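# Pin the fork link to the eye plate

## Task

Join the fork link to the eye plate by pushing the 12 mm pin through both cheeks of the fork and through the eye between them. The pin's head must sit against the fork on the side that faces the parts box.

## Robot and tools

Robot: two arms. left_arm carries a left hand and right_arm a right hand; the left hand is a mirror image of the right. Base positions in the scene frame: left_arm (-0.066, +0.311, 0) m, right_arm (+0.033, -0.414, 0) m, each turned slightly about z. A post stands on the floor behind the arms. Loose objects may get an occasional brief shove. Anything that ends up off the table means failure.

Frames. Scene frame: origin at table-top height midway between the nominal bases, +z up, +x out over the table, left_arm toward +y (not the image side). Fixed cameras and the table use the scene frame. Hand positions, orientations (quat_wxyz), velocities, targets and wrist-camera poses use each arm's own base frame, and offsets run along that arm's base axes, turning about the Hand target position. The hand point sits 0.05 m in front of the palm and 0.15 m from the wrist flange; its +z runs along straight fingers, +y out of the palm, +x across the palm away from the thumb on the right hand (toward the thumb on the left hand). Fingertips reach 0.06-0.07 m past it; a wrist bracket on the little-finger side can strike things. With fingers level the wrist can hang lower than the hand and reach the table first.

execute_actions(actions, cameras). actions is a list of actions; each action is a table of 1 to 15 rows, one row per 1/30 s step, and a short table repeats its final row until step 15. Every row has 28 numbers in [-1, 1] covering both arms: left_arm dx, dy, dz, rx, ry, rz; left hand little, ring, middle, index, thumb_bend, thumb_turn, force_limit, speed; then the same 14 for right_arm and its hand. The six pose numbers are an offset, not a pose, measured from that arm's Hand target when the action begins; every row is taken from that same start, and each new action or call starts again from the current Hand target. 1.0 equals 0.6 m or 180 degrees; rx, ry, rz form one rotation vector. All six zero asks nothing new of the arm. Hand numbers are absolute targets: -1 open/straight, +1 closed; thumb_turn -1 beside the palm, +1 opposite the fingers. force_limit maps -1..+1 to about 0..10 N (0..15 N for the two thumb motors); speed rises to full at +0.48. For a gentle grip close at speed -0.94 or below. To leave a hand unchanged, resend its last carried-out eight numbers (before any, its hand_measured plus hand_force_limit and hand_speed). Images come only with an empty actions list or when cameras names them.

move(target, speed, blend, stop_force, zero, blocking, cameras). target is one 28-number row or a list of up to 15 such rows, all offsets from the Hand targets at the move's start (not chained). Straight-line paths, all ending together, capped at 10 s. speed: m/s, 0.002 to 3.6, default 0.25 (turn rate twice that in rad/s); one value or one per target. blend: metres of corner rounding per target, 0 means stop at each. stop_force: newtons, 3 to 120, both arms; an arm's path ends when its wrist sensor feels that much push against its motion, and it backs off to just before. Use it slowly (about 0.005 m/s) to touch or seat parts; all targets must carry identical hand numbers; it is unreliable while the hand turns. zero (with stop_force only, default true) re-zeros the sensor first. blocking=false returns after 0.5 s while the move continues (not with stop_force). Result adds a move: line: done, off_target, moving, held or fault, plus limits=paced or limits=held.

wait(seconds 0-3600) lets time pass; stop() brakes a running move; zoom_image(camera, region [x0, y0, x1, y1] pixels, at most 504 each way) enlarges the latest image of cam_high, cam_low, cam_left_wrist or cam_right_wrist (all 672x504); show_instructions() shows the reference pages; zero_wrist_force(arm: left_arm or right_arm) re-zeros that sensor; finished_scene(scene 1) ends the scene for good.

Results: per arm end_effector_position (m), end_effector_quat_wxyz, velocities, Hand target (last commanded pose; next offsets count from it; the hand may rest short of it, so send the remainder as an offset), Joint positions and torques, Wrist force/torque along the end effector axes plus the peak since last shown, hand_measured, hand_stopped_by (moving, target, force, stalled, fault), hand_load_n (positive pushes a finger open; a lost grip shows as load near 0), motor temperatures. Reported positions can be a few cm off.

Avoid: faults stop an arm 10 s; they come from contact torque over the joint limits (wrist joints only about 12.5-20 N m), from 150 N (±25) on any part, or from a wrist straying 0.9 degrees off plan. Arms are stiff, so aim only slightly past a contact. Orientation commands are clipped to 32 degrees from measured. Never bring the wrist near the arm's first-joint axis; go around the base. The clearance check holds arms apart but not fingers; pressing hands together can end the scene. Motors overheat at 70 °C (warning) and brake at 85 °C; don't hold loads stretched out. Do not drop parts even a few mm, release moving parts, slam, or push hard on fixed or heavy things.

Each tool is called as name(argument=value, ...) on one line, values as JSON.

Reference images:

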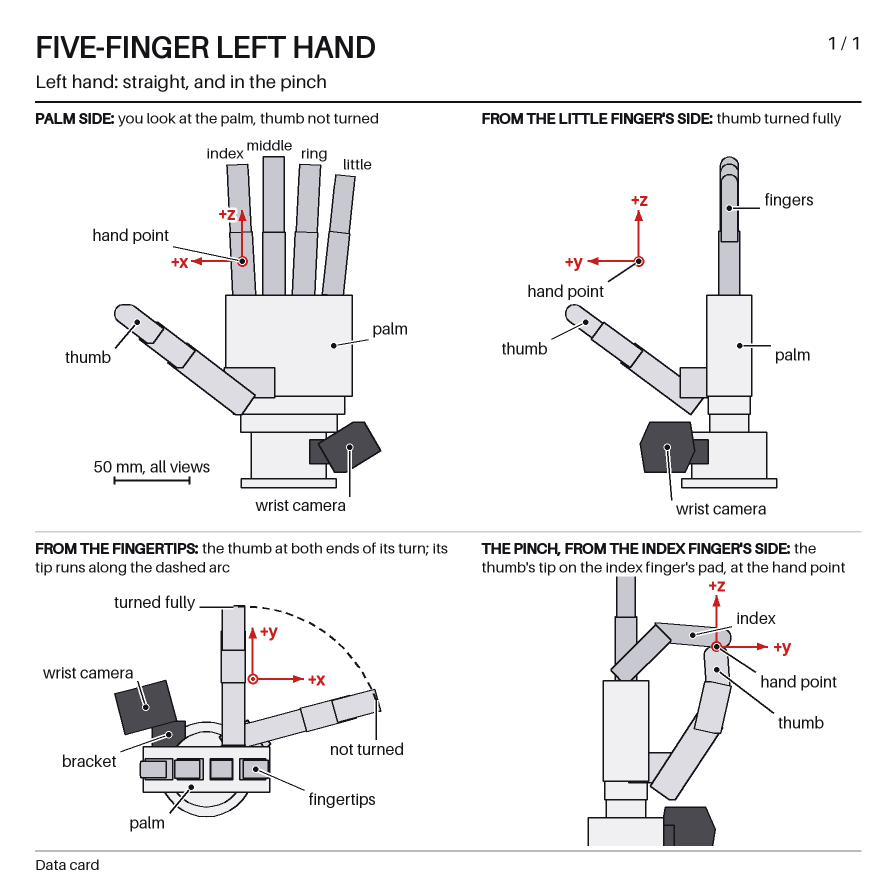

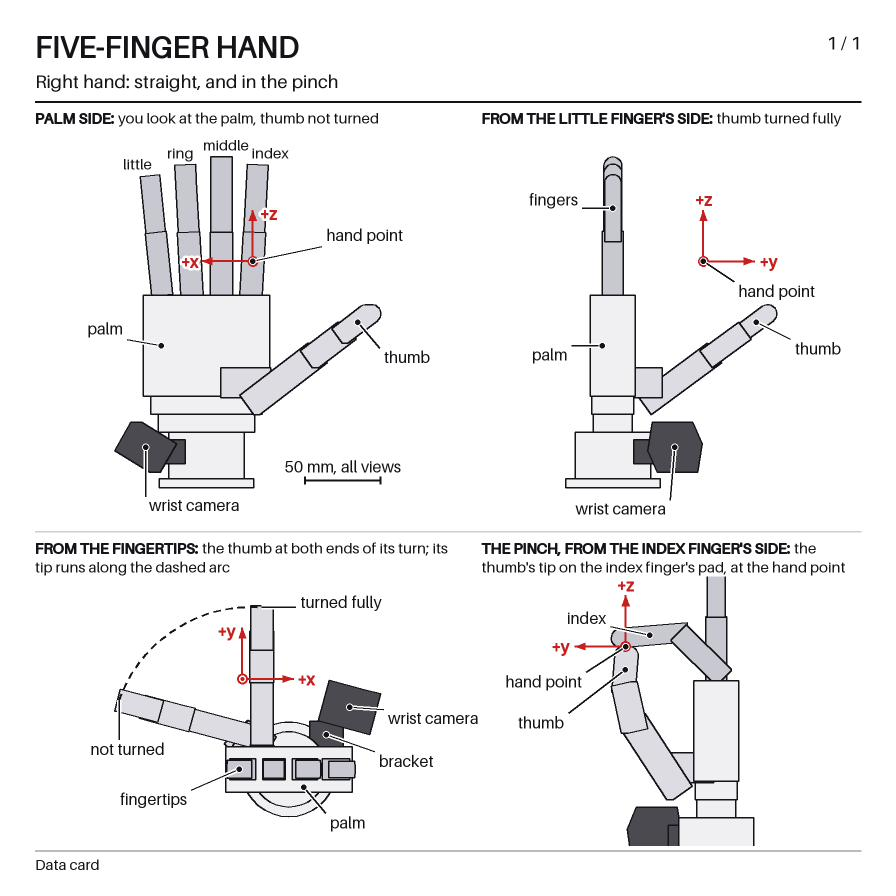

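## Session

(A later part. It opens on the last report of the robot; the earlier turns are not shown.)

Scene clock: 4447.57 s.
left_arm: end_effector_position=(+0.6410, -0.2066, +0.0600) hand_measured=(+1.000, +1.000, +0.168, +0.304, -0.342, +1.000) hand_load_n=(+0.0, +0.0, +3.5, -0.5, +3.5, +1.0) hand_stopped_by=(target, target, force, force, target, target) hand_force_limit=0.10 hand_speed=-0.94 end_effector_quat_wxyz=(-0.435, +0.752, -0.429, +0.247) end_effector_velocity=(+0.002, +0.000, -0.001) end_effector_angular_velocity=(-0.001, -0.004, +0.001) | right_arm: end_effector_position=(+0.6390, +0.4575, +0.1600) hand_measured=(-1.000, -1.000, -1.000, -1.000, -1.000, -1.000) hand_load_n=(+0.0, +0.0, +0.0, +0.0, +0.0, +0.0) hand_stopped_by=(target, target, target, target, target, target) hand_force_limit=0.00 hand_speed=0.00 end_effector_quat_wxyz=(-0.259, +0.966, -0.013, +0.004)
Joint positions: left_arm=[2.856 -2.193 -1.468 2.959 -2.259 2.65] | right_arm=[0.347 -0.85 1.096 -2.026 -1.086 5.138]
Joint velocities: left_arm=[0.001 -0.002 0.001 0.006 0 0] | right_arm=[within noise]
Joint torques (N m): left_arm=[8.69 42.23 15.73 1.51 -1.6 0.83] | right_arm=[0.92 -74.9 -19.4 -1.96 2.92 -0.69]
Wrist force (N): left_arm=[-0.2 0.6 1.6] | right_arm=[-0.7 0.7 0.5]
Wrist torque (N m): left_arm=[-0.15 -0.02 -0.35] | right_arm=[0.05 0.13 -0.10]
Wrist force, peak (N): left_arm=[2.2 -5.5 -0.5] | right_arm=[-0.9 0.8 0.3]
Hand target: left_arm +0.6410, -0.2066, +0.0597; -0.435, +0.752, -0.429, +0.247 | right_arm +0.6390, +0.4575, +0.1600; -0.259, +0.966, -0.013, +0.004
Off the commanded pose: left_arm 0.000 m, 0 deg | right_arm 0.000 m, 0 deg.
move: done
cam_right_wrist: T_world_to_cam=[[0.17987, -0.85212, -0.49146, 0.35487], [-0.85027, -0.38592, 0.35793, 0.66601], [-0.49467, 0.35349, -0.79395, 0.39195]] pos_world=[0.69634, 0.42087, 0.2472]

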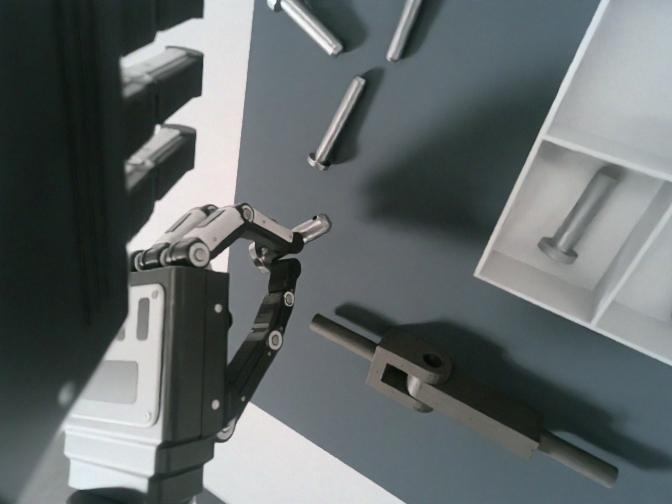

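move(target=[0,0,-0.045,0,0,0,1,1,0.40,0.40,-0.34,1,0.1,-0.94,0,0,0,0,0,0,-1,-1,-1,-1,-1,-1,0,0], speed=0.015, stop_force=5, cameras=["cam_right_wrist"])

zoom_image(camera="cam_right_wrist", region=[230, 165, 380, 275])

Scene clock: 4503.60 s.
left_arm: end_effector_position=(+0.6410, -0.2066, +0.0327) hand_measured=(+1.000, +1.000, +0.168, +0.304, -0.342, +1.000) hand_load_n=(+0.0, +0.0, +2.0, +0.0, +3.0, +0.0) hand_stopped_by=(target, target, force, force, target, target) hand_force_limit=0.10 hand_speed=-0.94 end_effector_quat_wxyz=(-0.435, +0.752, -0.429, +0.247) | right_arm: end_effector_position=(+0.6390, +0.4575, +0.1600) hand_measured=(-1.000, -1.000, -1.000, -1.000, -1.000, -1.000) hand_load_n=(+0.0, +0.0, +0.0, +0.0, +0.0, +0.0) hand_stopped_by=(target, target, target, target, target, target) hand_force_limit=0.00 hand_speed=0.00 end_effector_quat_wxyz=(-0.259, +0.966, -0.013, +0.004)
Joint positions: left_arm=[2.856 -2.226 -1.491 3.015 -2.259 2.65] | right_arm=[0.347 -0.85 1.096 -2.026 -1.086 5.138]
Joint torques (N m): left_arm=[8.88 60.46 29.52 -2.87 -0.33 -0.61] | right_arm=[1.13 -75.76 -19.36 -1.9 2.84 -0.7]
Wrist force (N): left_arm=[-0.5 0.0 1.7] | right_arm=[-0.8 0.8 -0.1]
Wrist torque (N m): left_arm=[-0.18 -0.01 -0.33] | right_arm=[0.09 0.15 -0.11]
Wrist force, peak (N): left_arm=[-1.6 -1.3 0.9] | right_arm=[-0.9 0.9 0.3]
Hand target: left_arm +0.6410, -0.2066, +0.0327; -0.435, +0.752, -0.429, +0.247 | right_arm +0.6390, +0.4575, +0.1600; -0.259, +0.966, -0.013, +0.004
Off the commanded pose: left_arm 0.000 m, 0 deg | right_arm 0.000 m, 0 deg.
move: done
cam_right_wrist: T_world_to_cam=[[0.17987, -0.85212, -0.49146, 0.35487], [-0.85027, -0.38592, 0.35793, 0.66601], [-0.49467, 0.35349, -0.79395, 0.39195]] pos_world=[0.69634, 0.42087, 0.2472]

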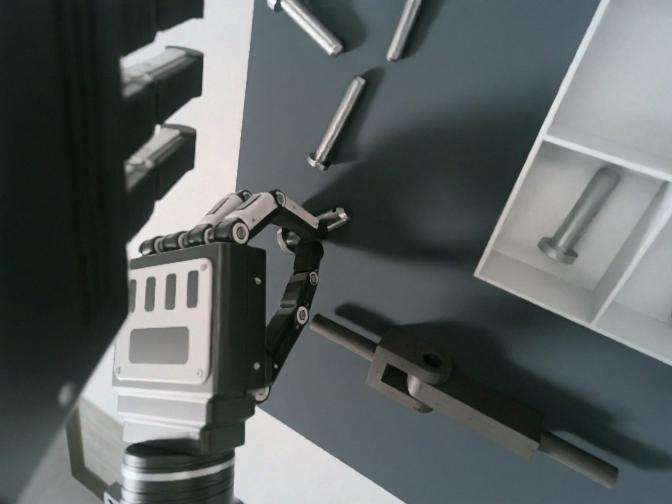

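Scaled by 3.360 from the camera's image (finer frame: 960x720).

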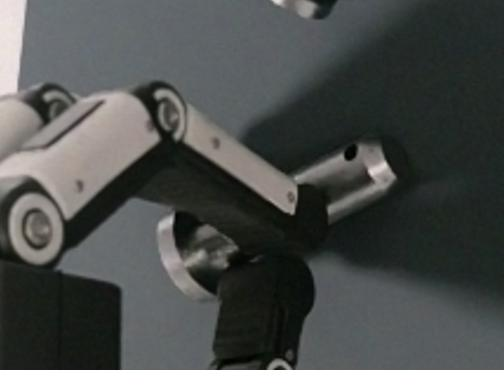

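move(target=[0,0,-0.0045,0,0,0,1,1,0.40,0.40,-0.34,1,0.1,-0.94,0,0,0,0,0,0,-1,-1,-1,-1,-1,-1,0,0], speed=0.005, stop_force=6, cameras=["cam_right_wrist"])

zoom_image(camera="cam_right_wrist", region=[230, 165, 380, 275])

Scene clock: 4514.07 s.
left_arm: end_effector_position=(+0.6410, -0.2066, +0.0314) hand_measured=(+1.000, +1.000, +0.168, +0.304, -0.340, +1.000) hand_load_n=(+0.0, +0.0, +1.5, -0.5, +2.0, +0.0) hand_stopped_by=(target, target, force, force, target, target) hand_force_limit=0.10 hand_speed=-0.94 end_effector_quat_wxyz=(-0.435, +0.752, -0.429, +0.247) | right_arm: end_effector_position=(+0.6390, +0.4575, +0.1600) hand_measured=(-1.000, -1.000, -1.000, -1.000, -1.000, -1.000) hand_load_n=(+0.0, +0.0, +0.0, +0.0, +0.0, +0.0) hand_stopped_by=(target, target, target, target, target, target) hand_force_limit=0.00 hand_speed=0.00 end_effector_quat_wxyz=(-0.259, +0.966, -0.013, +0.004)
Joint positions: left_arm=[2.856 -2.228 -1.492 3.017 -2.259 2.65] | right_arm=[0.347 -0.85 1.096 -2.026 -1.086 5.138]
Joint torques (N m): left_arm=[8.56 57.31 27.31 -3.02 1.2 1.7] | right_arm=[0.22 -76.95 -19.3 -1.91 2.87 -0.7]
Wrist force (N): left_arm=[-0.8 -5.5 -1.3] | right_arm=[-0.6 0.7 0.5]
Wrist torque (N m): left_arm=[-0.33 -0.05 -0.26] | right_arm=[0.04 0.10 -0.10]
Wrist force, peak (N): left_arm=[-0.8 -7.5 -2.0] | right_arm=[-0.7 1.0 0.6]
Hand target: left_arm +0.6410, -0.2066, +0.0314; -0.435, +0.752, -0.429, +0.247 (not the last commanded pose) | right_arm +0.6390, +0.4575, +0.1600; -0.259, +0.966, -0.013, +0.004
Off the commanded pose: left_arm 0.001 m, 0 deg | right_arm 0.000 m, 0 deg.
move: contact (left_arm)
cam_right_wrist: T_world_to_cam=[[0.17987, -0.85212, -0.49146, 0.35487], [-0.85027, -0.38592, 0.35793, 0.66601], [-0.49467, 0.35349, -0.79395, 0.39195]] pos_world=[0.69634, 0.42087, 0.2472]

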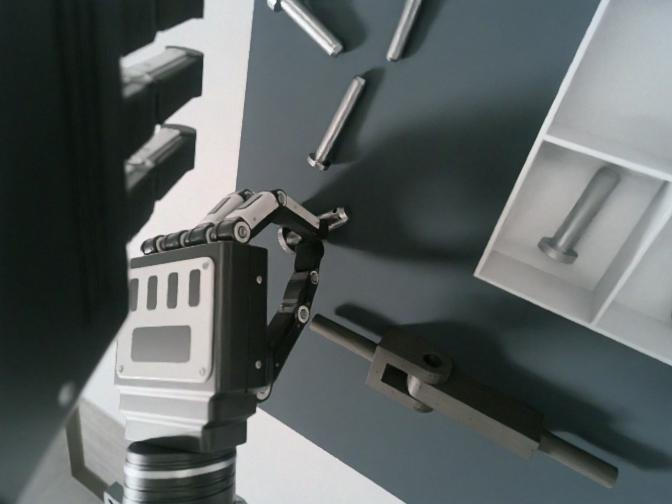

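Scaled by 3.360 from the camera's image (finer frame: 960x720).

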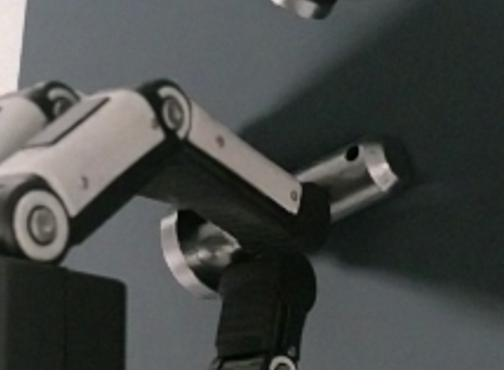

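move(target=[[0,0,-0.0015,0,0,0,1,1,0.40,0.40,-0.34,1,0.1,-0.94,0,0,0,0,0,0,-1,-1,-1,-1,-1,-1,0,0],[0,0,-0.0015,0,0,0,1,1,0.05,0.05,-0.34,1,0.1,-0.94,0,0,0,0,0,0,-1,-1,-1,-1,-1,-1,0,0]], speed=0.01, cameras=["cam_right_wrist"])

zoom_image(camera="cam_right_wrist", region=[230, 165, 380, 275])

Scene clock: 4522.37 s.
left_arm: end_effector_position=(+0.6411, -0.2065, +0.0305) hand_measured=(+1.000, +1.000, +0.050, +0.054, -0.340, +1.000) hand_load_n=(+0.0, +0.0, +5.5, -9.5, +0.0, +0.0) hand_stopped_by=(target, target, target, target, target, target) hand_force_limit=0.10 hand_speed=-0.94 end_effector_quat_wxyz=(-0.435, +0.752, -0.429, +0.247) | right_arm: end_effector_position=(+0.6390, +0.4575, +0.1600) hand_measured=(-1.000, -1.000, -1.000, -1.000, -1.000, -1.000) hand_load_n=(+0.0, +0.0, +0.0, +0.0, +0.0, +0.0) hand_stopped_by=(target, target, target, target, target, target) hand_force_limit=0.00 hand_speed=0.00 end_effector_quat_wxyz=(-0.259, +0.966, -0.013, +0.004)
Joint positions: left_arm=[2.856 -2.229 -1.492 3.019 -2.259 2.65] | right_arm=[0.347 -0.85 1.096 -2.026 -1.086 5.138]
Joint torques (N m): left_arm=[4.64 32.09 9.02 -4.3 2.2 1.66] | right_arm=[0.47 -77.82 -19.36 -1.99 2.89 -0.74]
Wrist force (N): left_arm=[-3.4 -43.3 -10.3] | right_arm=[-0.8 0.7 0.5]
Wrist torque (N m): left_arm=[-0.71 0.12 -0.12] | right_arm=[0.05 0.12 -0.11]
Wrist force, peak (N): left_arm=[-1.6 -43.1 -12.2] | right_arm=[-0.9 0.8 0.2]
Hand target: left_arm +0.6410, -0.2066, +0.0305; -0.435, +0.752, -0.429, +0.247 | right_arm +0.6390, +0.4575, +0.1600; -0.259, +0.966, -0.013, +0.004
Off the commanded pose: left_arm 0.000 m, 0 deg | right_arm 0.000 m, 0 deg.
move: done
cam_right_wrist: T_world_to_cam=[[0.17987, -0.85212, -0.49146, 0.35487], [-0.85027, -0.38592, 0.35793, 0.66601], [-0.49467, 0.35349, -0.79395, 0.39195]] pos_world=[0.69634, 0.42087, 0.2472]

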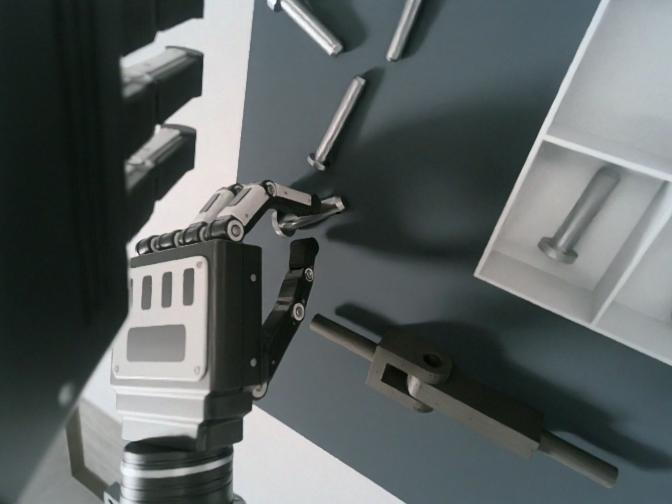

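Scaled by 3.360 from the camera's image (finer frame: 960x720).

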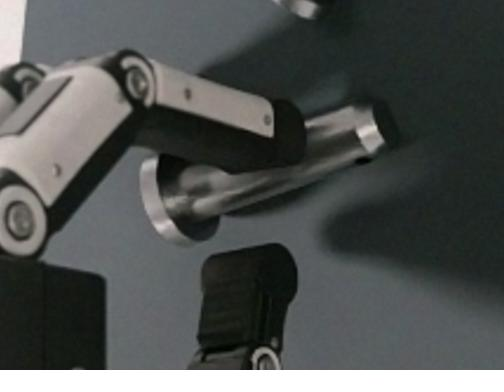

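move(target=[0,0,0.012,0,0,0,1,1,0.05,0.05,-0.34,1,0.1,-0.94,0,0,0,0,0,0,-1,-1,-1,-1,-1,-1,0,0], speed=0.02, cameras=["cam_right_wrist"])

zoom_image(camera="cam_right_wrist", region=[230, 165, 380, 275])

Scene clock: 4529.00 s.
left_arm: end_effector_position=(+0.6410, -0.2066, +0.0379) hand_measured=(+1.000, +1.000, +0.050, +0.052, -0.340, +1.000) hand_load_n=(+0.0, +0.0, +0.0, +0.0, +0.0, +0.0) hand_stopped_by=(target, target, target, target, target, target) hand_force_limit=0.10 hand_speed=-0.94 end_effector_quat_wxyz=(-0.435, +0.752, -0.429, +0.247) | right_arm: end_effector_position=(+0.6390, +0.4575, +0.1600) hand_measured=(-1.000, -1.000, -1.000, -1.000, -1.000, -1.000) hand_load_n=(+0.0, +0.0, +0.0, +0.0, +0.0, +0.0) hand_stopped_by=(target, target, target, target, target, target) hand_force_limit=0.00 hand_speed=0.00 end_effector_quat_wxyz=(-0.259, +0.966, -0.013, +0.004)
Joint positions: left_arm=[2.856 -2.22 -1.487 3.004 -2.259 2.65] | right_arm=[0.347 -0.85 1.096 -2.026 -1.086 5.138]
Joint torques (N m): left_arm=[-0.86 44.54 22.45 0.9 -2.71 2.11] | right_arm=[0.33 -78.47 -19.47 -1.88 2.82 -0.73]
Wrist force (N): left_arm=[-0.2 -0.3 1.5] | right_arm=[-0.5 0.7 0.2]
Wrist torque (N m): left_arm=[-0.24 -0.01 -0.32] | right_arm=[0.07 0.10 -0.09]
Wrist force, peak (N): left_arm=[-3.6 -43.5 -10.0] | right_arm=[-0.6 1.1 0.4]
Hand target: left_arm +0.6410, -0.2066, +0.0377; -0.435, +0.752, -0.429, +0.247 | right_arm +0.6390, +0.4575, +0.1600; -0.259, +0.966, -0.013, +0.004
Off the commanded pose: left_arm 0.000 m, 0 deg | right_arm 0.000 m, 0 deg.
move: done
cam_right_wrist: T_world_to_cam=[[0.17987, -0.85212, -0.49146, 0.35487], [-0.85027, -0.38592, 0.35793, 0.66601], [-0.49467, 0.35349, -0.79395, 0.39195]] pos_world=[0.69634, 0.42087, 0.2472]

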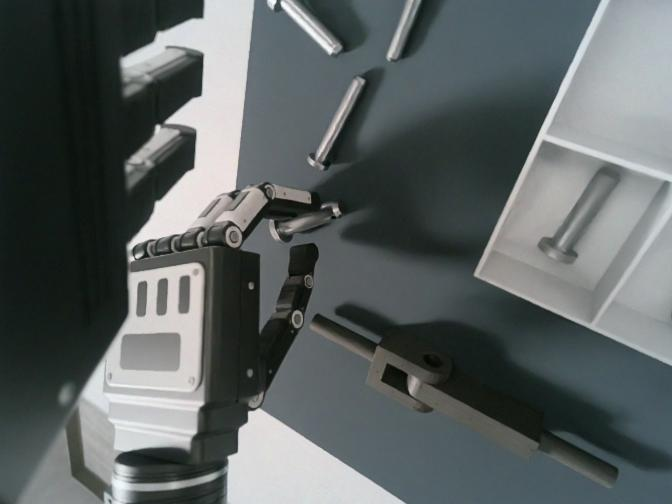

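Scaled by 3.360 from the camera's image (finer frame: 960x720).

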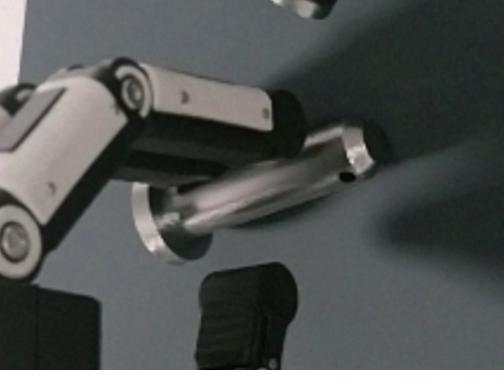

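move(target=[0,0,0.07,0,0,0,1,1,0.05,0.05,-0.34,1,0.1,-0.94,0,0,0,0,0,0,-1,-1,-1,-1,-1,-1,0,0], speed=0.05, cameras=["cam_right_wrist","cam_low"])

zoom_image(camera="cam_right_wrist", region=[230, 165, 380, 275])

Scene clock: 4535.23 s.
left_arm: end_effector_position=(+0.6411, -0.2066, +0.0799) hand_measured=(+1.000, +1.000, +0.050, +0.052, -0.340, +1.000) hand_load_n=(+0.0, +0.0, +0.0, +0.0, +0.5, +0.0) hand_stopped_by=(target, target, target, target, target, target) hand_force_limit=0.10 hand_speed=-0.94 end_effector_quat_wxyz=(-0.435, +0.752, -0.429, +0.247) end_effector_velocity=(+0.000, +0.000, -0.002) end_effector_angular_velocity=(+0.000, +0.000, +0.000) | right_arm: end_effector_position=(+0.6390, +0.4575, +0.1600) hand_measured=(-1.000, -1.000, -1.000, -1.000, -1.000, -1.000) hand_load_n=(+0.0, +0.0, +0.0, +0.0, +0.0, +0.0) hand_stopped_by=(target, target, target, target, target, target) hand_force_limit=0.00 hand_speed=0.00 end_effector_quat_wxyz=(-0.259, +0.966, -0.013, +0.004)
Joint positions: left_arm=[2.856 -2.17 -1.449 2.917 -2.259 2.65] | right_arm=[0.347 -0.85 1.096 -2.026 -1.086 5.138]
Joint velocities: left_arm=[0 -0.002 -0.004 0.005 0 0] | right_arm=[within noise]
Joint torques (N m): left_arm=[9.2 42.59 13.25 1.21 -1.63 0.73] | right_arm=[0.03 -77.92 -19.61 -1.94 2.81 -0.62]
Wrist force (N): left_arm=[-0.4 -0.1 1.4] | right_arm=[-0.6 0.7 0.3]
Wrist torque (N m): left_arm=[-0.22 0.02 -0.33] | right_arm=[0.05 0.11 -0.10]
Wrist force, peak (N): left_arm=[-0.6 0.5 1.8] | right_arm=[-0.9 1.0 0.2]
Hand target: left_arm +0.6410, -0.2066, +0.0797; -0.435, +0.752, -0.429, +0.247 | right_arm +0.6390, +0.4575, +0.1600; -0.259, +0.966, -0.013, +0.004
Off the commanded pose: left_arm 0.000 m, 0 deg | right_arm 0.000 m, 0 deg.
move: done
cam_right_wrist: T_world_to_cam=[[0.17987, -0.85212, -0.49146, 0.35487], [-0.85027, -0.38592, 0.35793, 0.66601], [-0.49467, 0.35349, -0.79395, 0.39195]] pos_world=[0.69634, 0.42087, 0.2472]
Images, in order (width x height): cam_low 672x504, cam_right_wrist 672x504.

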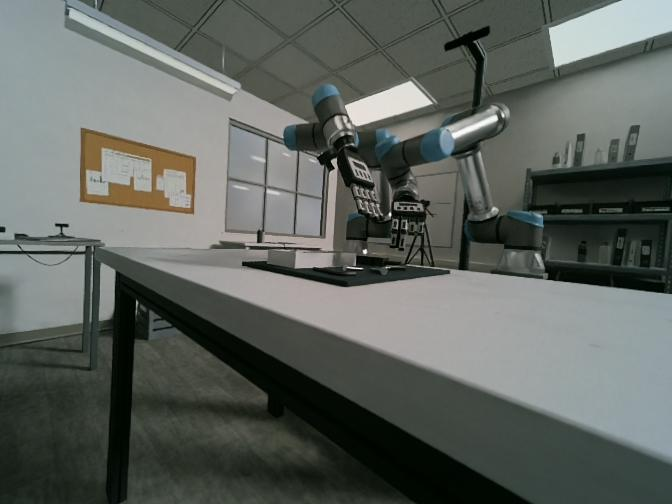

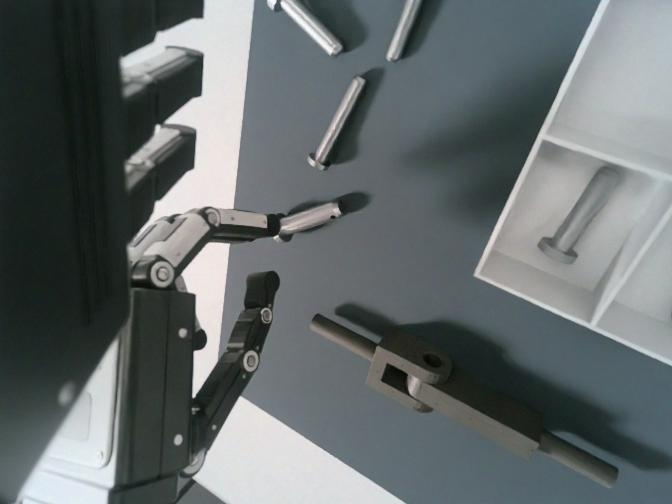

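Scaled by 3.360 from the camera's image (finer frame: 960x720).

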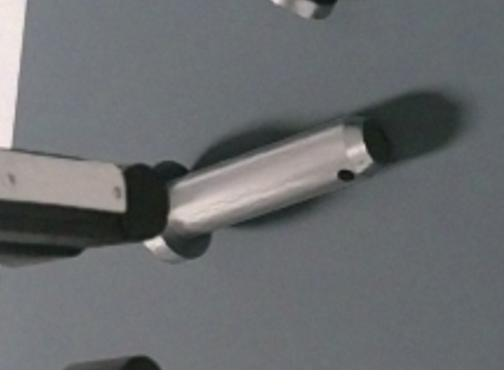

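move(target=[-0.08,-0.055,0.03,0,0,0,1,1,0.05,0.05,-0.34,1,0.1,-0.94,0,0,0,0,0,0,-1,-1,-1,-1,-1,-1,0,0], speed=0.1, cameras=["cam_right_wrist","cam_high"])

zoom_image(camera="cam_right_wrist", region=[250, 165, 370, 253])

Scene clock: 4556.33 s.
left_arm: end_effector_position=(+0.5930, -0.2396, +0.0977) hand_measured=(+1.000, +1.000, +0.050, +0.052, -0.340, +1.000) hand_load_n=(+0.0, +0.5, +0.0, +0.0, +0.0, +0.0) hand_stopped_by=(target, target, target, target, target, target) hand_force_limit=0.10 hand_speed=-0.94 end_effector_quat_wxyz=(-0.435, +0.752, -0.429, +0.247) | right_arm: end_effector_position=(+0.6390, +0.4575, +0.1600) hand_measured=(-1.000, -1.000, -1.000, -1.000, -1.000, -1.000) hand_load_n=(+0.0, +0.0, +0.0, +0.0, +0.0, -0.5) hand_stopped_by=(target, target, target, target, target, target) hand_force_limit=0.00 hand_speed=0.00 end_effector_quat_wxyz=(-0.259, +0.966, -0.013, +0.004)
Joint positions: left_arm=[2.764 -2.116 -1.498 2.858 -2.327 2.569] | right_arm=[0.347 -0.85 1.096 -2.026 -1.086 5.138]
Joint torques (N m): left_arm=[10.59 38.65 31.29 1.17 0.6 1.68] | right_arm=[-0.26 -78.21 -18.85 -2.04 2.74 -0.61]
Wrist force (N): left_arm=[-0.1 -0.1 1.6] | right_arm=[-0.6 0.7 0.3]
Wrist torque (N m): left_arm=[-0.20 -0.05 -0.18] | right_arm=[0.06 0.11 -0.09]
Wrist force, peak (N): left_arm=[-0.4 -0.4 2.6] | right_arm=[-1.0 0.6 0.4]
Hand target: left_arm +0.5930, -0.2396, +0.0977; -0.435, +0.752, -0.429, +0.247 | right_arm +0.6390, +0.4575, +0.1600; -0.259, +0.966, -0.013, +0.004
Off the commanded pose: left_arm 0.000 m, 0 deg | right_arm 0.000 m, 0 deg.
move: done
cam_right_wrist: T_world_to_cam=[[0.17987, -0.85212, -0.49146, 0.35487], [-0.85027, -0.38592, 0.35793, 0.66601], [-0.49467, 0.35349, -0.79395, 0.39195]] pos_world=[0.69634, 0.42087, 0.2472]
Images, in order (width x height): cam_high 672x504, cam_right_wrist 672x504.

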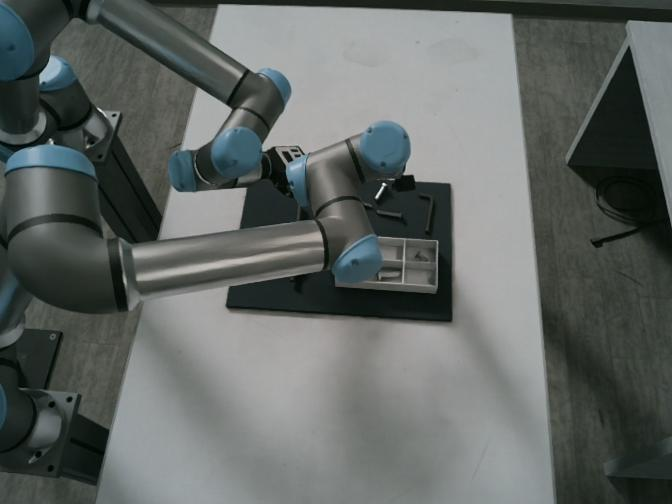

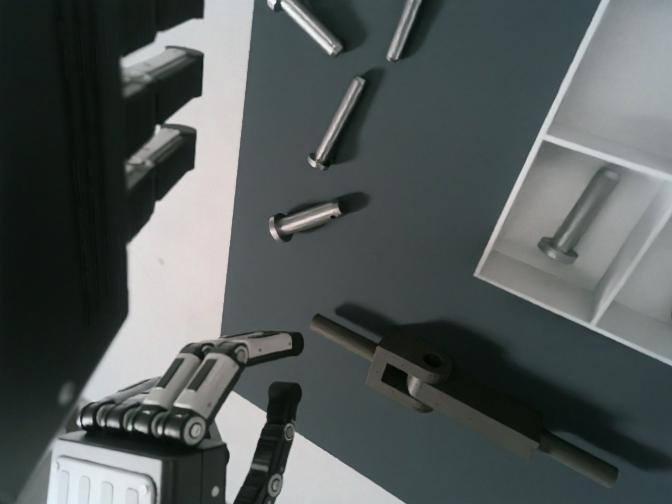

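Scaled by 4.200 from the camera's image (finer frame: 960x720).

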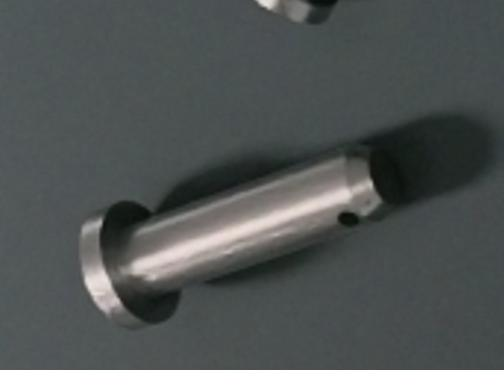

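move(target=[0.0813,0.0865,-0.0378,0,0,0.0178,1,1,1,0.03,-0.40,0.72,0.2,-0.3,0,0,0,0,0,0,-1,-1,-1,-1,-1,-1,0,0], speed=0.08, cameras=["cam_right_wrist"])

zoom_image(camera="cam_right_wrist", region=[210, 165, 360, 275])

Scene clock: 4593.80 s.
left_arm: end_effector_position=(+0.6420, -0.1876, +0.0750) hand_measured=(+1.000, +1.000, +1.000, +0.030, -0.400, +0.720) hand_load_n=(+0.0, +0.0, +0.0, +0.0, +0.0, +0.0) hand_stopped_by=(target, target, target, target, target, target) hand_force_limit=0.20 hand_speed=-0.30 end_effector_quat_wxyz=(-0.442, +0.764, -0.407, +0.235) | right_arm: end_effector_position=(+0.6390, +0.4575, +0.1600) hand_measured=(-1.000, -1.000, -1.000, -1.000, -1.000, -1.000) hand_load_n=(+0.0, +0.0, +0.0, -0.5, +0.0, +0.0) hand_stopped_by=(target, target, target, target, target, target) hand_force_limit=0.00 hand_speed=0.00 end_effector_quat_wxyz=(-0.259, +0.966, -0.013, +0.004)
Joint positions: left_arm=[2.875 -2.18 -1.451 2.908 -2.286 2.619] | right_arm=[0.347 -0.85 1.096 -2.026 -1.086 5.138]
Joint torques (N m): left_arm=[-15.24 58.88 13.69 -2.86 -2.77 -2.2] | right_arm=[-0.64 -78.25 -18.96 -1.95 2.74 -0.57]
Wrist force (N): left_arm=[-0.4 -0.2 1.2] | right_arm=[-0.6 0.6 0.4]
Wrist torque (N m): left_arm=[-0.22 0.00 -0.34] | right_arm=[0.04 0.10 -0.09]
Wrist force, peak (N): left_arm=[-0.6 -0.5 2.2] | right_arm=[-0.9 1.0 0.2]
Hand target: left_arm +0.6418, -0.1877, +0.0751; -0.442, +0.764, -0.407, +0.235 | right_arm +0.6390, +0.4575, +0.1600; -0.259, +0.966, -0.013, +0.004
Off the commanded pose: left_arm 0.000 m, 0 deg | right_arm 0.000 m, 0 deg.
move: done
cam_right_wrist: T_world_to_cam=[[0.17987, -0.85212, -0.49146, 0.35487], [-0.85027, -0.38592, 0.35793, 0.66601], [-0.49467, 0.35349, -0.79395, 0.39195]] pos_world=[0.69634, 0.42087, 0.2472]

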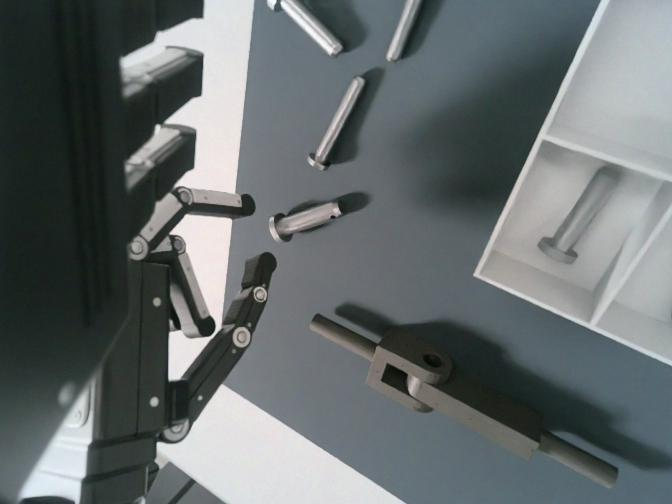

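Scaled by 3.360 from the camera's image (finer frame: 960x720).

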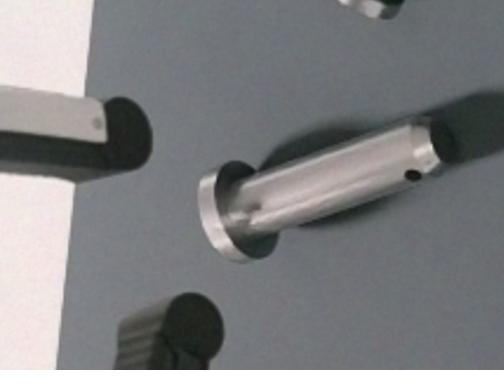

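move(target=[-0.0048,-0.0033,-0.0685,0,0,0,1,1,1,0.03,-0.40,0.72,0.2,-0.3,0,0,0,0,0,0,-1,-1,-1,-1,-1,-1,0,0], speed=0.03, stop_force=6, cameras=["cam_right_wrist"])

zoom_image(camera="cam_right_wrist", region=[210, 165, 360, 275])

Scene clock: 4622.03 s.
left_arm: end_effector_position=(+0.6389, -0.1897, +0.0340) hand_measured=(+1.000, +1.000, +1.000, +0.030, -0.400, +0.720) hand_load_n=(+0.0, +0.0, +0.0, +0.0, +0.0, +0.0) hand_stopped_by=(target, target, target, target, target, target) hand_force_limit=0.20 hand_speed=-0.30 end_effector_quat_wxyz=(-0.442, +0.764, -0.407, +0.235) | right_arm: end_effector_position=(+0.6390, +0.4575, +0.1600) hand_measured=(-1.000, -1.000, -1.000, -1.000, -1.000, -1.000) hand_load_n=(+0.0, +0.0, +0.0, +0.0, +0.0, +0.0) hand_stopped_by=(target, target, target, target, target, target) hand_force_limit=0.00 hand_speed=0.00 end_effector_quat_wxyz=(-0.259, +0.966, -0.013, +0.004)
Joint positions: left_arm=[2.87 -2.226 -1.492 2.992 -2.29 2.614] | right_arm=[0.347 -0.85 1.096 -2.026 -1.086 5.138]
Joint torques (N m): left_arm=[-4.9 60.84 30.78 -3.02 -0.33 1.67] | right_arm=[-0.7 -78.17 -19.35 -1.97 2.79 -0.64]
Wrist force (N): left_arm=[-0.2 -0.1 1.5] | right_arm=[-0.5 0.5 0.1]
Wrist torque (N m): left_arm=[-0.21 -0.03 -0.34] | right_arm=[0.04 0.10 -0.09]
Wrist force, peak (N): left_arm=[-0.2 -0.1 1.7] | right_arm=[-0.9 1.0 0.4]
Hand target: left_arm +0.6389, -0.1897, +0.0340; -0.442, +0.764, -0.407, +0.235 | right_arm +0.6390, +0.4575, +0.1600; -0.259, +0.966, -0.013, +0.004
Off the commanded pose: left_arm 0.000 m, 0 deg | right_arm 0.000 m, 0 deg.
move: done
cam_right_wrist: T_world_to_cam=[[0.17987, -0.85212, -0.49146, 0.35487], [-0.85027, -0.38592, 0.35793, 0.66601], [-0.49467, 0.35349, -0.79395, 0.39195]] pos_world=[0.69634, 0.42087, 0.2472]

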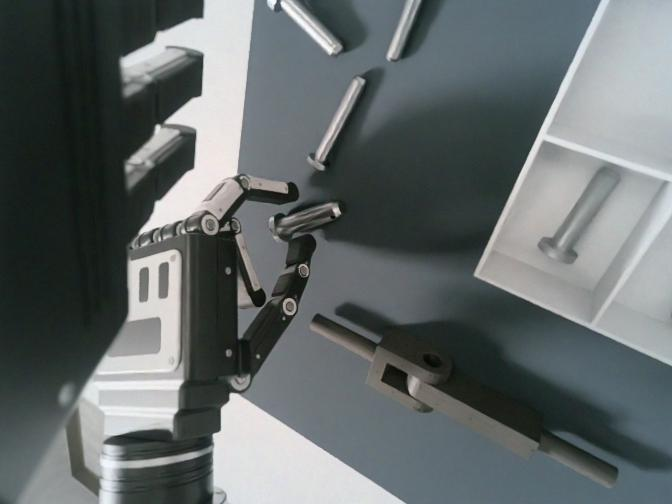

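Scaled by 3.360 from the camera's image (finer frame: 960x720).

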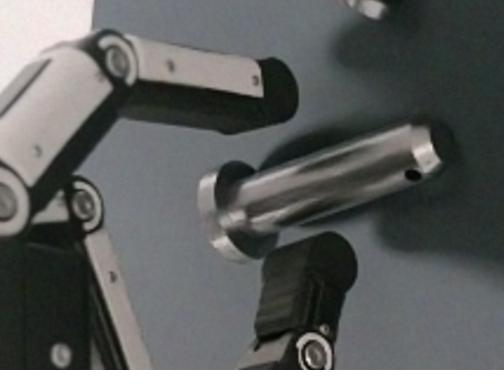

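move(target=[-0.0019,0.0027,-0.0085,0,0,0,1,1,1,0.03,-0.40,0.72,0.2,-0.3,0,0,0,0,0,0,-1,-1,-1,-1,-1,-1,0,0], speed=0.005, stop_force=4, cameras=["cam_right_wrist"])

zoom_image(camera="cam_right_wrist", region=[210, 165, 360, 275])

Scene clock: 4639.80 s.
left_arm: end_effector_position=(+0.6378, -0.1880, +0.0288) hand_measured=(+1.000, +1.000, +1.000, +0.030, -0.400, +0.720) hand_load_n=(+0.0, +0.0, +0.0, +0.0, +0.0, +0.0) hand_stopped_by=(target, target, target, target, target, target) hand_force_limit=0.20 hand_speed=-0.30 end_effector_quat_wxyz=(-0.442, +0.764, -0.407, +0.235) | right_arm: end_effector_position=(+0.6390, +0.4575, +0.1600) hand_measured=(-1.000, -1.000, -1.000, -1.000, -1.000, -1.000) hand_load_n=(+0.0, +0.0, -0.5, +0.0, +0.0, +0.0) hand_stopped_by=(target, target, target, target, target, target) hand_force_limit=0.00 hand_speed=0.00 end_effector_quat_wxyz=(-0.259, +0.966, -0.013, +0.004)
Joint positions: left_arm=[2.872 -2.229 -1.502 3.007 -2.288 2.616] | right_arm=[0.347 -0.85 1.096 -2.026 -1.086 5.138]
Joint torques (N m): left_arm=[7.32 47.55 28.87 -2.75 0.08 1.18] | right_arm=[-0.97 -78.26 -19.55 -2.07 2.71 -0.63]
Wrist force (N): left_arm=[-0.3 -0.1 1.5] | right_arm=[-0.7 0.8 0.4]
Wrist torque (N m): left_arm=[-0.22 0.00 -0.34] | right_arm=[0.06 0.12 -0.10]
Wrist force, peak (N): left_arm=[-0.4 -0.2 1.8] | right_arm=[-0.4 1.2 0.4]
Hand target: left_arm +0.6378, -0.1880, +0.0289; -0.442, +0.764, -0.407, +0.235 | right_arm +0.6390, +0.4575, +0.1600; -0.259, +0.966, -0.013, +0.004
Off the commanded pose: left_arm 0.000 m, 0 deg | right_arm 0.000 m, 0 deg.
move: done
cam_right_wrist: T_world_to_cam=[[0.17987, -0.85212, -0.49146, 0.35487], [-0.85027, -0.38592, 0.35793, 0.66601], [-0.49467, 0.35349, -0.79395, 0.39195]] pos_world=[0.69634, 0.42087, 0.2472]

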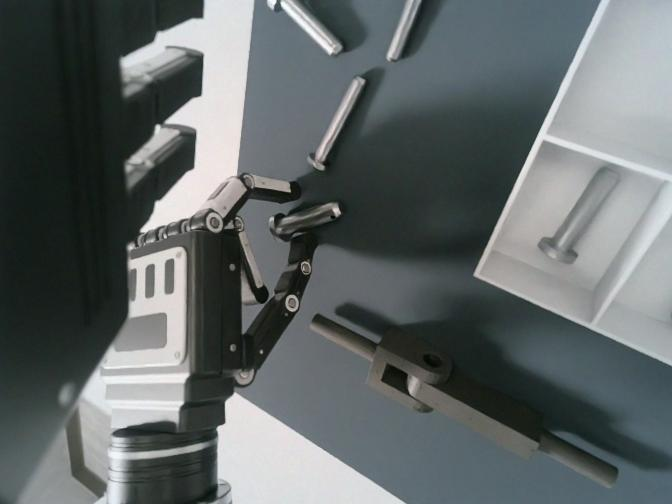

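Scaled by 3.360 from the camera's image (finer frame: 960x720).

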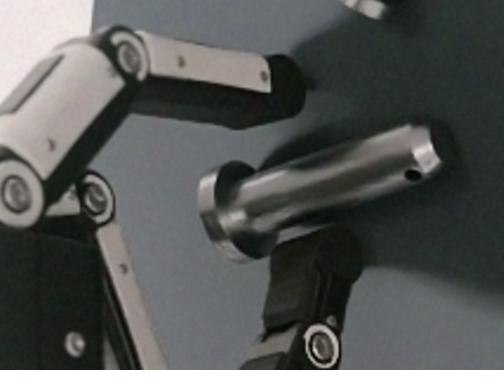

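move(target=[0,0,-0.0025,0,0,0,1,1,1,0.03,-0.40,0.72,0.2,-0.3,0,0,0,0,0,0,-1,-1,-1,-1,-1,-1,0,0], speed=0.004, stop_force=4)

move(target=[0,0,0,0,0,0,1,1,1,0.50,-0.40,0.72,0.2,-0.92,0,0,0,0,0,0,-1,-1,-1,-1,-1,-1,0,0], speed=0.01, cameras=["cam_right_wrist"])

zoom_image(camera="cam_right_wrist", region=[210, 165, 360, 275])

Scene clock: 4649.37 s.
left_arm: end_effector_position=(+0.6378, -0.1880, +0.0273) hand_measured=(+1.000, +1.000, +1.000, +0.030, -0.400, +0.720) hand_load_n=(+0.0, +0.0, +0.0, +0.0, +0.0, +0.0) hand_stopped_by=(target, target, target, target, target, target) hand_force_limit=0.20 hand_speed=-0.30 end_effector_quat_wxyz=(-0.442, +0.764, -0.407, +0.235) | right_arm: end_effector_position=(+0.6390, +0.4575, +0.1600) hand_measured=(-1.000, -1.000, -1.000, -1.000, -1.000, -1.000) hand_load_n=(+0.0, +0.0, +0.0, +0.0, +0.0, +0.0) hand_stopped_by=(target, target, target, target, target, target) hand_force_limit=0.00 hand_speed=0.00 end_effector_quat_wxyz=(-0.259, +0.966, -0.013, +0.004)
Joint positions: left_arm=[2.872 -2.231 -1.503 3.01 -2.288 2.616] | right_arm=[0.347 -0.85 1.096 -2.026 -1.086 5.138]
Joint torques (N m): left_arm=[-12.78 48.76 13.95 -1.22 -2.55 -2.11] | right_arm=[-1.07 -78.5 -19.07 -2 2.61 -0.56]
Wrist force (N): left_arm=[-0.1 0.0 1.4] | right_arm=[-0.5 0.7 0.3]
Wrist torque (N m): left_arm=[-0.19 -0.04 -0.33] | right_arm=[0.06 0.09 -0.08]
Wrist force, peak (N): left_arm=[-0.4 -0.1 1.6] | right_arm=[-0.6 0.9 0.4]
Hand target: left_arm +0.6378, -0.1880, +0.0274; -0.442, +0.764, -0.407, +0.235 | right_arm +0.6390, +0.4575, +0.1600; -0.259, +0.966, -0.013, +0.004
Off the commanded pose: left_arm 0.000 m, 0 deg | right_arm 0.000 m, 0 deg.
move: done

Scene clock: 4650.87 s.
left_arm: end_effector_position=(+0.6378, -0.1880, +0.0273) hand_measured=(+1.000, +1.000, +1.000, +0.304, -0.402, +0.720) hand_load_n=(+0.0, +0.0, +0.0, +6.5, +7.5, -2.0) hand_stopped_by=(target, target, target, force, target, target) hand_force_limit=0.20 hand_speed=-0.92 end_effector_quat_wxyz=(-0.442, +0.764, -0.407, +0.235) | right_arm: end_effector_position=(+0.6390, +0.4575, +0.1600) hand_measured=(-1.000, -1.000, -1.000, -1.000, -1.000, -1.000) hand_load_n=(+0.0, +0.0, +0.0, +0.0, +0.0, +0.0) hand_stopped_by=(target, target, target, target, target, target) hand_force_limit=0.00 hand_speed=0.00 end_effector_quat_wxyz=(-0.259, +0.966, -0.013, +0.004)
Joint positions: left_arm=[2.872 -2.231 -1.503 3.01 -2.288 2.616] | right_arm=[0.347 -0.85 1.096 -2.026 -1.086 5.138]
Joint torques (N m): left_arm=[-13.16 59 22.7 -2.41 -2.42 -1.36] | right_arm=[-1.11 -78.19 -19.36 -1.92 2.58 -0.57]
Wrist force (N): left_arm=[0.0 -0.9 1.9] | right_arm=[-0.8 0.6 0.1]
Wrist torque (N m): left_arm=[-0.25 -0.02 -0.33] | right_arm=[0.05 0.14 -0.10]
Wrist force, peak (N): left_arm=[0.2 -1.2 2.0] | right_arm=[-0.7 0.9 0.4]
Hand target: left_arm +0.6378, -0.1880, +0.0274; -0.442, +0.764, -0.407, +0.235 | right_arm +0.6390, +0.4575, +0.1600; -0.259, +0.966, -0.013, +0.004
Off the commanded pose: left_arm 0.000 m, 0 deg | right_arm 0.000 m, 0 deg.
move: done
cam_right_wrist: T_world_to_cam=[[0.17987, -0.85212, -0.49146, 0.35487], [-0.85027, -0.38592, 0.35793, 0.66601], [-0.49467, 0.35349, -0.79395, 0.39195]] pos_world=[0.69634, 0.42087, 0.2472]

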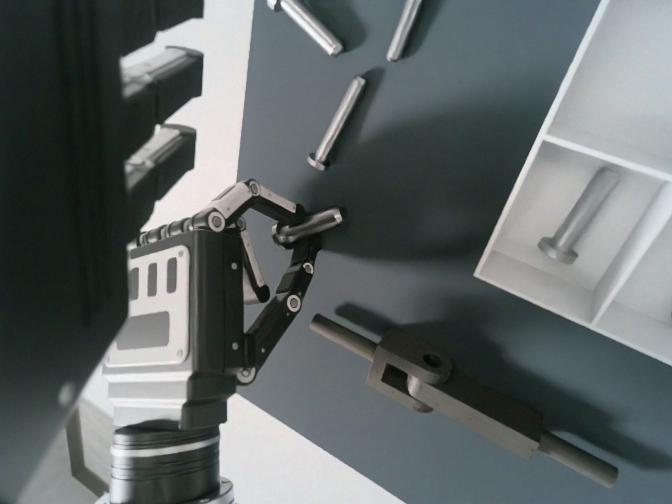

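Scaled by 3.360 from the camera's image (finer frame: 960x720).

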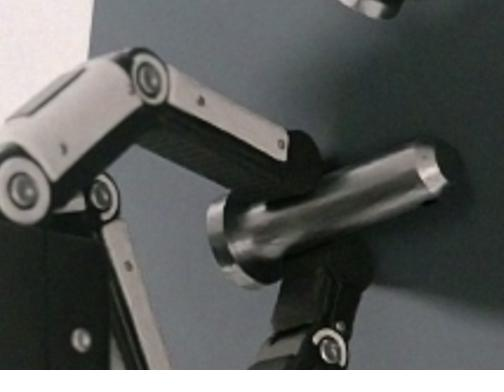

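move(target=[0,0,0.035,0,0,0,1,1,1,0.50,-0.40,0.72,0.2,-0.92,0,0,0,0,0,0,-1,-1,-1,-1,-1,-1,0,0], speed=0.02, cameras=["cam_right_wrist"])

zoom_image(camera="cam_right_wrist", region=[195, 175, 345, 285])

Scene clock: 4660.73 s.
left_arm: end_effector_position=(+0.6378, -0.1880, +0.0485) hand_measured=(+1.000, +1.000, +1.000, +0.304, -0.402, +0.720) hand_load_n=(+0.0, +0.0, +0.0, +6.0, +8.0, -2.0) hand_stopped_by=(target, target, target, force, target, target) hand_force_limit=0.20 hand_speed=-0.92 end_effector_quat_wxyz=(-0.442, +0.764, -0.407, +0.235) | right_arm: end_effector_position=(+0.6390, +0.4575, +0.1600) hand_measured=(-1.000, -1.000, -1.000, -1.000, -1.000, -1.000) hand_load_n=(+0.0, +0.0, +0.0, +0.0, +0.0, +0.0) hand_stopped_by=(target, target, target, target, target, target) hand_force_limit=0.00 hand_speed=0.00 end_effector_quat_wxyz=(-0.259, +0.966, -0.013, +0.004)
Joint positions: left_arm=[2.872 -2.204 -1.487 2.967 -2.288 2.616] | right_arm=[0.347 -0.85 1.096 -2.026 -1.086 5.138]
Joint torques (N m): left_arm=[-11.69 42.34 21.37 1 -1.94 1.52] | right_arm=[-1.37 -78.44 -19.3 -1.98 2.61 -0.69]
Wrist force (N): left_arm=[-0.2 0.4 1.5] | right_arm=[-0.5 0.9 0.4]
Wrist torque (N m): left_arm=[-0.18 -0.04 -0.35] | right_arm=[0.07 0.10 -0.08]
Wrist force, peak (N): left_arm=[0.1 -1.1 2.1] | right_arm=[-1.0 0.8 0.5]
Hand target: left_arm +0.6378, -0.1880, +0.0484; -0.442, +0.764, -0.407, +0.235 | right_arm +0.6390, +0.4575, +0.1600; -0.259, +0.966, -0.013, +0.004
Off the commanded pose: left_arm 0.000 m, 0 deg | right_arm 0.000 m, 0 deg.
move: done
cam_right_wrist: T_world_to_cam=[[0.17987, -0.85212, -0.49146, 0.35487], [-0.85027, -0.38592, 0.35793, 0.66601], [-0.49467, 0.35349, -0.79395, 0.39195]] pos_world=[0.69634, 0.42087, 0.2472]

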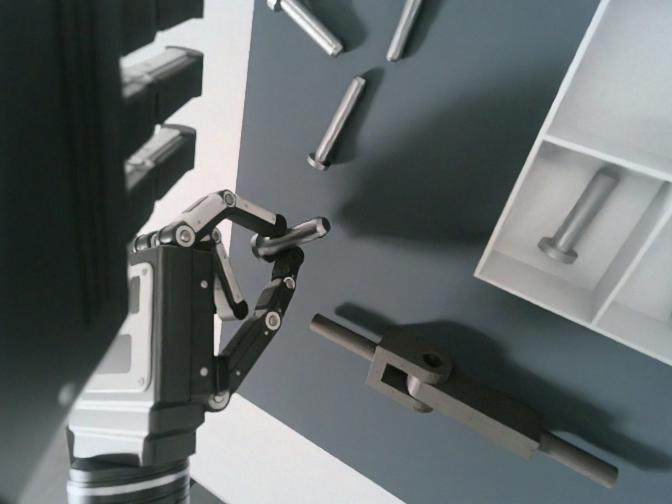

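Scaled by 3.360 from the camera's image (finer frame: 960x720).

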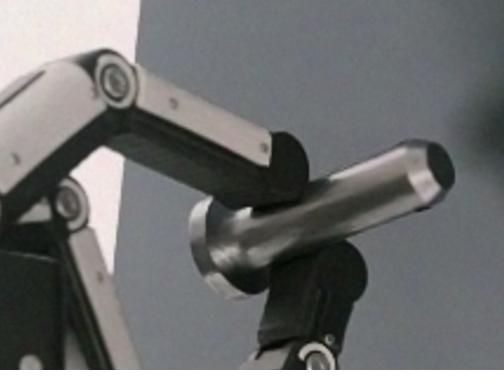

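move(target=[0,0,0.09,0,0,0,1,1,1,0.50,-0.40,0.72,0.2,-0.92,-0.0056,-0.2167,0.05,0,0,0,-1,-1,-1,-1,-1,-1,0,0], speed=0.08, cameras=["cam_right_wrist","cam_high"])

Scene clock: 4702.27 s.
left_arm: end_effector_position=(+0.6379, -0.1881, +0.1026) hand_measured=(+1.000, +1.000, +1.000, +0.304, -0.402, +0.720) hand_load_n=(+0.0, +0.0, +0.0, +6.0, +8.0, -2.5) hand_stopped_by=(target, target, target, force, target, target) hand_force_limit=0.20 hand_speed=-0.92 end_effector_quat_wxyz=(-0.442, +0.764, -0.407, +0.235) end_effector_velocity=(+0.000, +0.000, -0.001) end_effector_angular_velocity=(+0.000, -0.002, +0.001) | right_arm: end_effector_position=(+0.6355, +0.3274, +0.1899) hand_measured=(-1.000, -1.000, -1.000, -1.000, -1.000, -1.000) hand_load_n=(+0.0, +0.0, +0.0, +0.0, +0.0, +0.0) hand_stopped_by=(target, target, target, target, target, target) hand_force_limit=0.00 hand_speed=0.00 end_effector_quat_wxyz=(-0.259, +0.966, -0.013, +0.003)
Joint positions: left_arm=[2.872 -2.144 -1.433 2.853 -2.288 2.616] | right_arm=[0.176 -1.026 1.285 -1.946 -1.058 4.945]
Joint velocities: left_arm=[0 -0.001 -0.002 0.005 0 0] | right_arm=[within noise]
Joint torques (N m): left_arm=[-10.52 41.27 14.78 1.04 -0.61 0.09] | right_arm=[6.42 -52 -42.25 -6.11 1.58 0.68]
Wrist force (N): left_arm=[-0.1 0.4 1.9] | right_arm=[-0.5 0.4 0.2]
Wrist torque (N m): left_arm=[-0.18 -0.02 -0.32] | right_arm=[0.04 0.08 0.04]
Wrist force, peak (N): left_arm=[-0.4 1.1 1.9] | right_arm=[-0.2 1.4 -0.7]
Hand target: left_arm +0.6378, -0.1880, +0.1024; -0.442, +0.764, -0.407, +0.235 | right_arm +0.6357, +0.3274, +0.1900; -0.259, +0.966, -0.013, +0.004
Off the commanded pose: left_arm 0.000 m, 0 deg | right_arm 0.000 m, 0 deg.
move: done
cam_right_wrist: T_world_to_cam=[[0.17964, -0.85209, -0.4916, 0.2596], [-0.85015, -0.38591, 0.35823, 0.60199], [-0.49495, 0.35358, -0.79373, 0.46002]] pos_world=[0.69283, 0.29087, 0.2771]
Images, in order (width x height): cam_high 672x504, cam_right_wrist 672x504.

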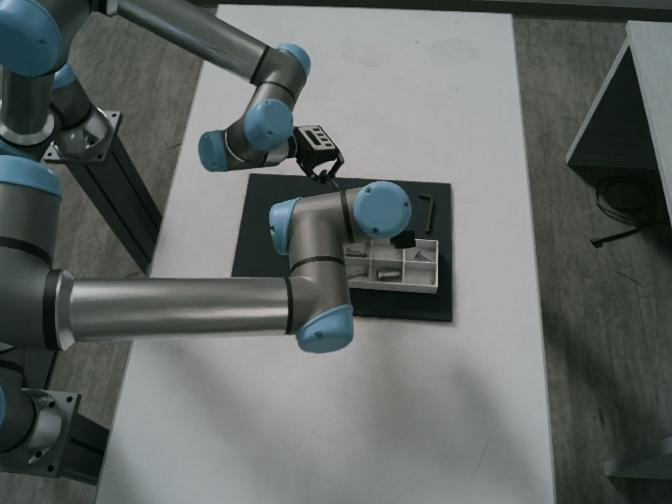

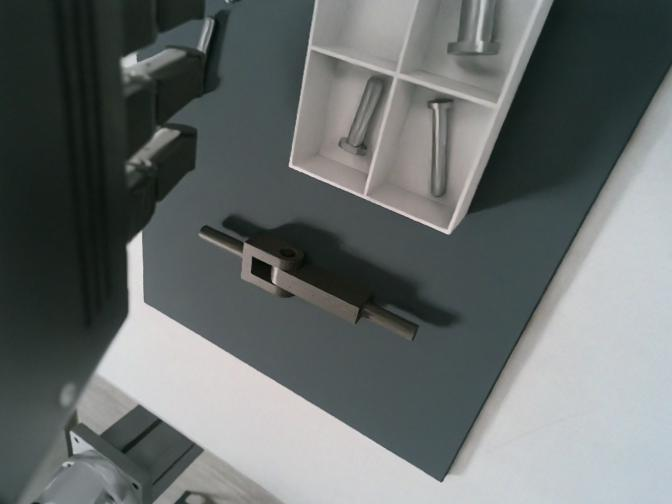

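zoom_image(camera="cam_right_wrist", region=[190, 200, 430, 360])

zoom_image(camera="cam_right_wrist", region=[230, 225, 330, 305])

Scaled by 2.100 from the camera's image (finer frame: 960x720).

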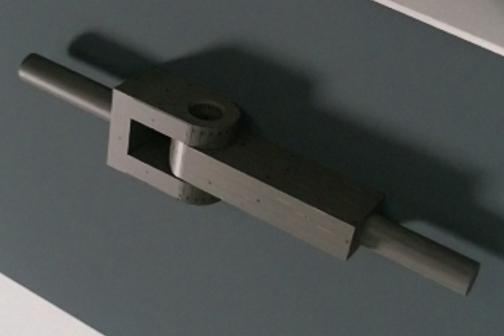

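Scaled by 5.040 from the camera's image (finer frame: 960x720).

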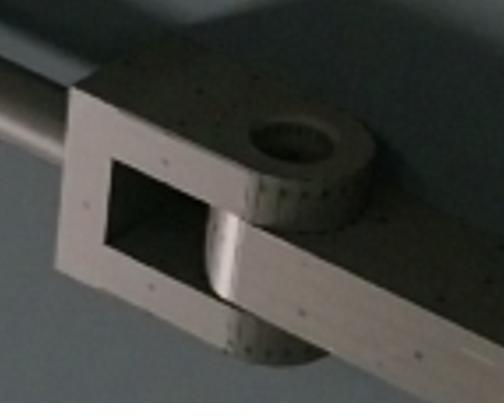

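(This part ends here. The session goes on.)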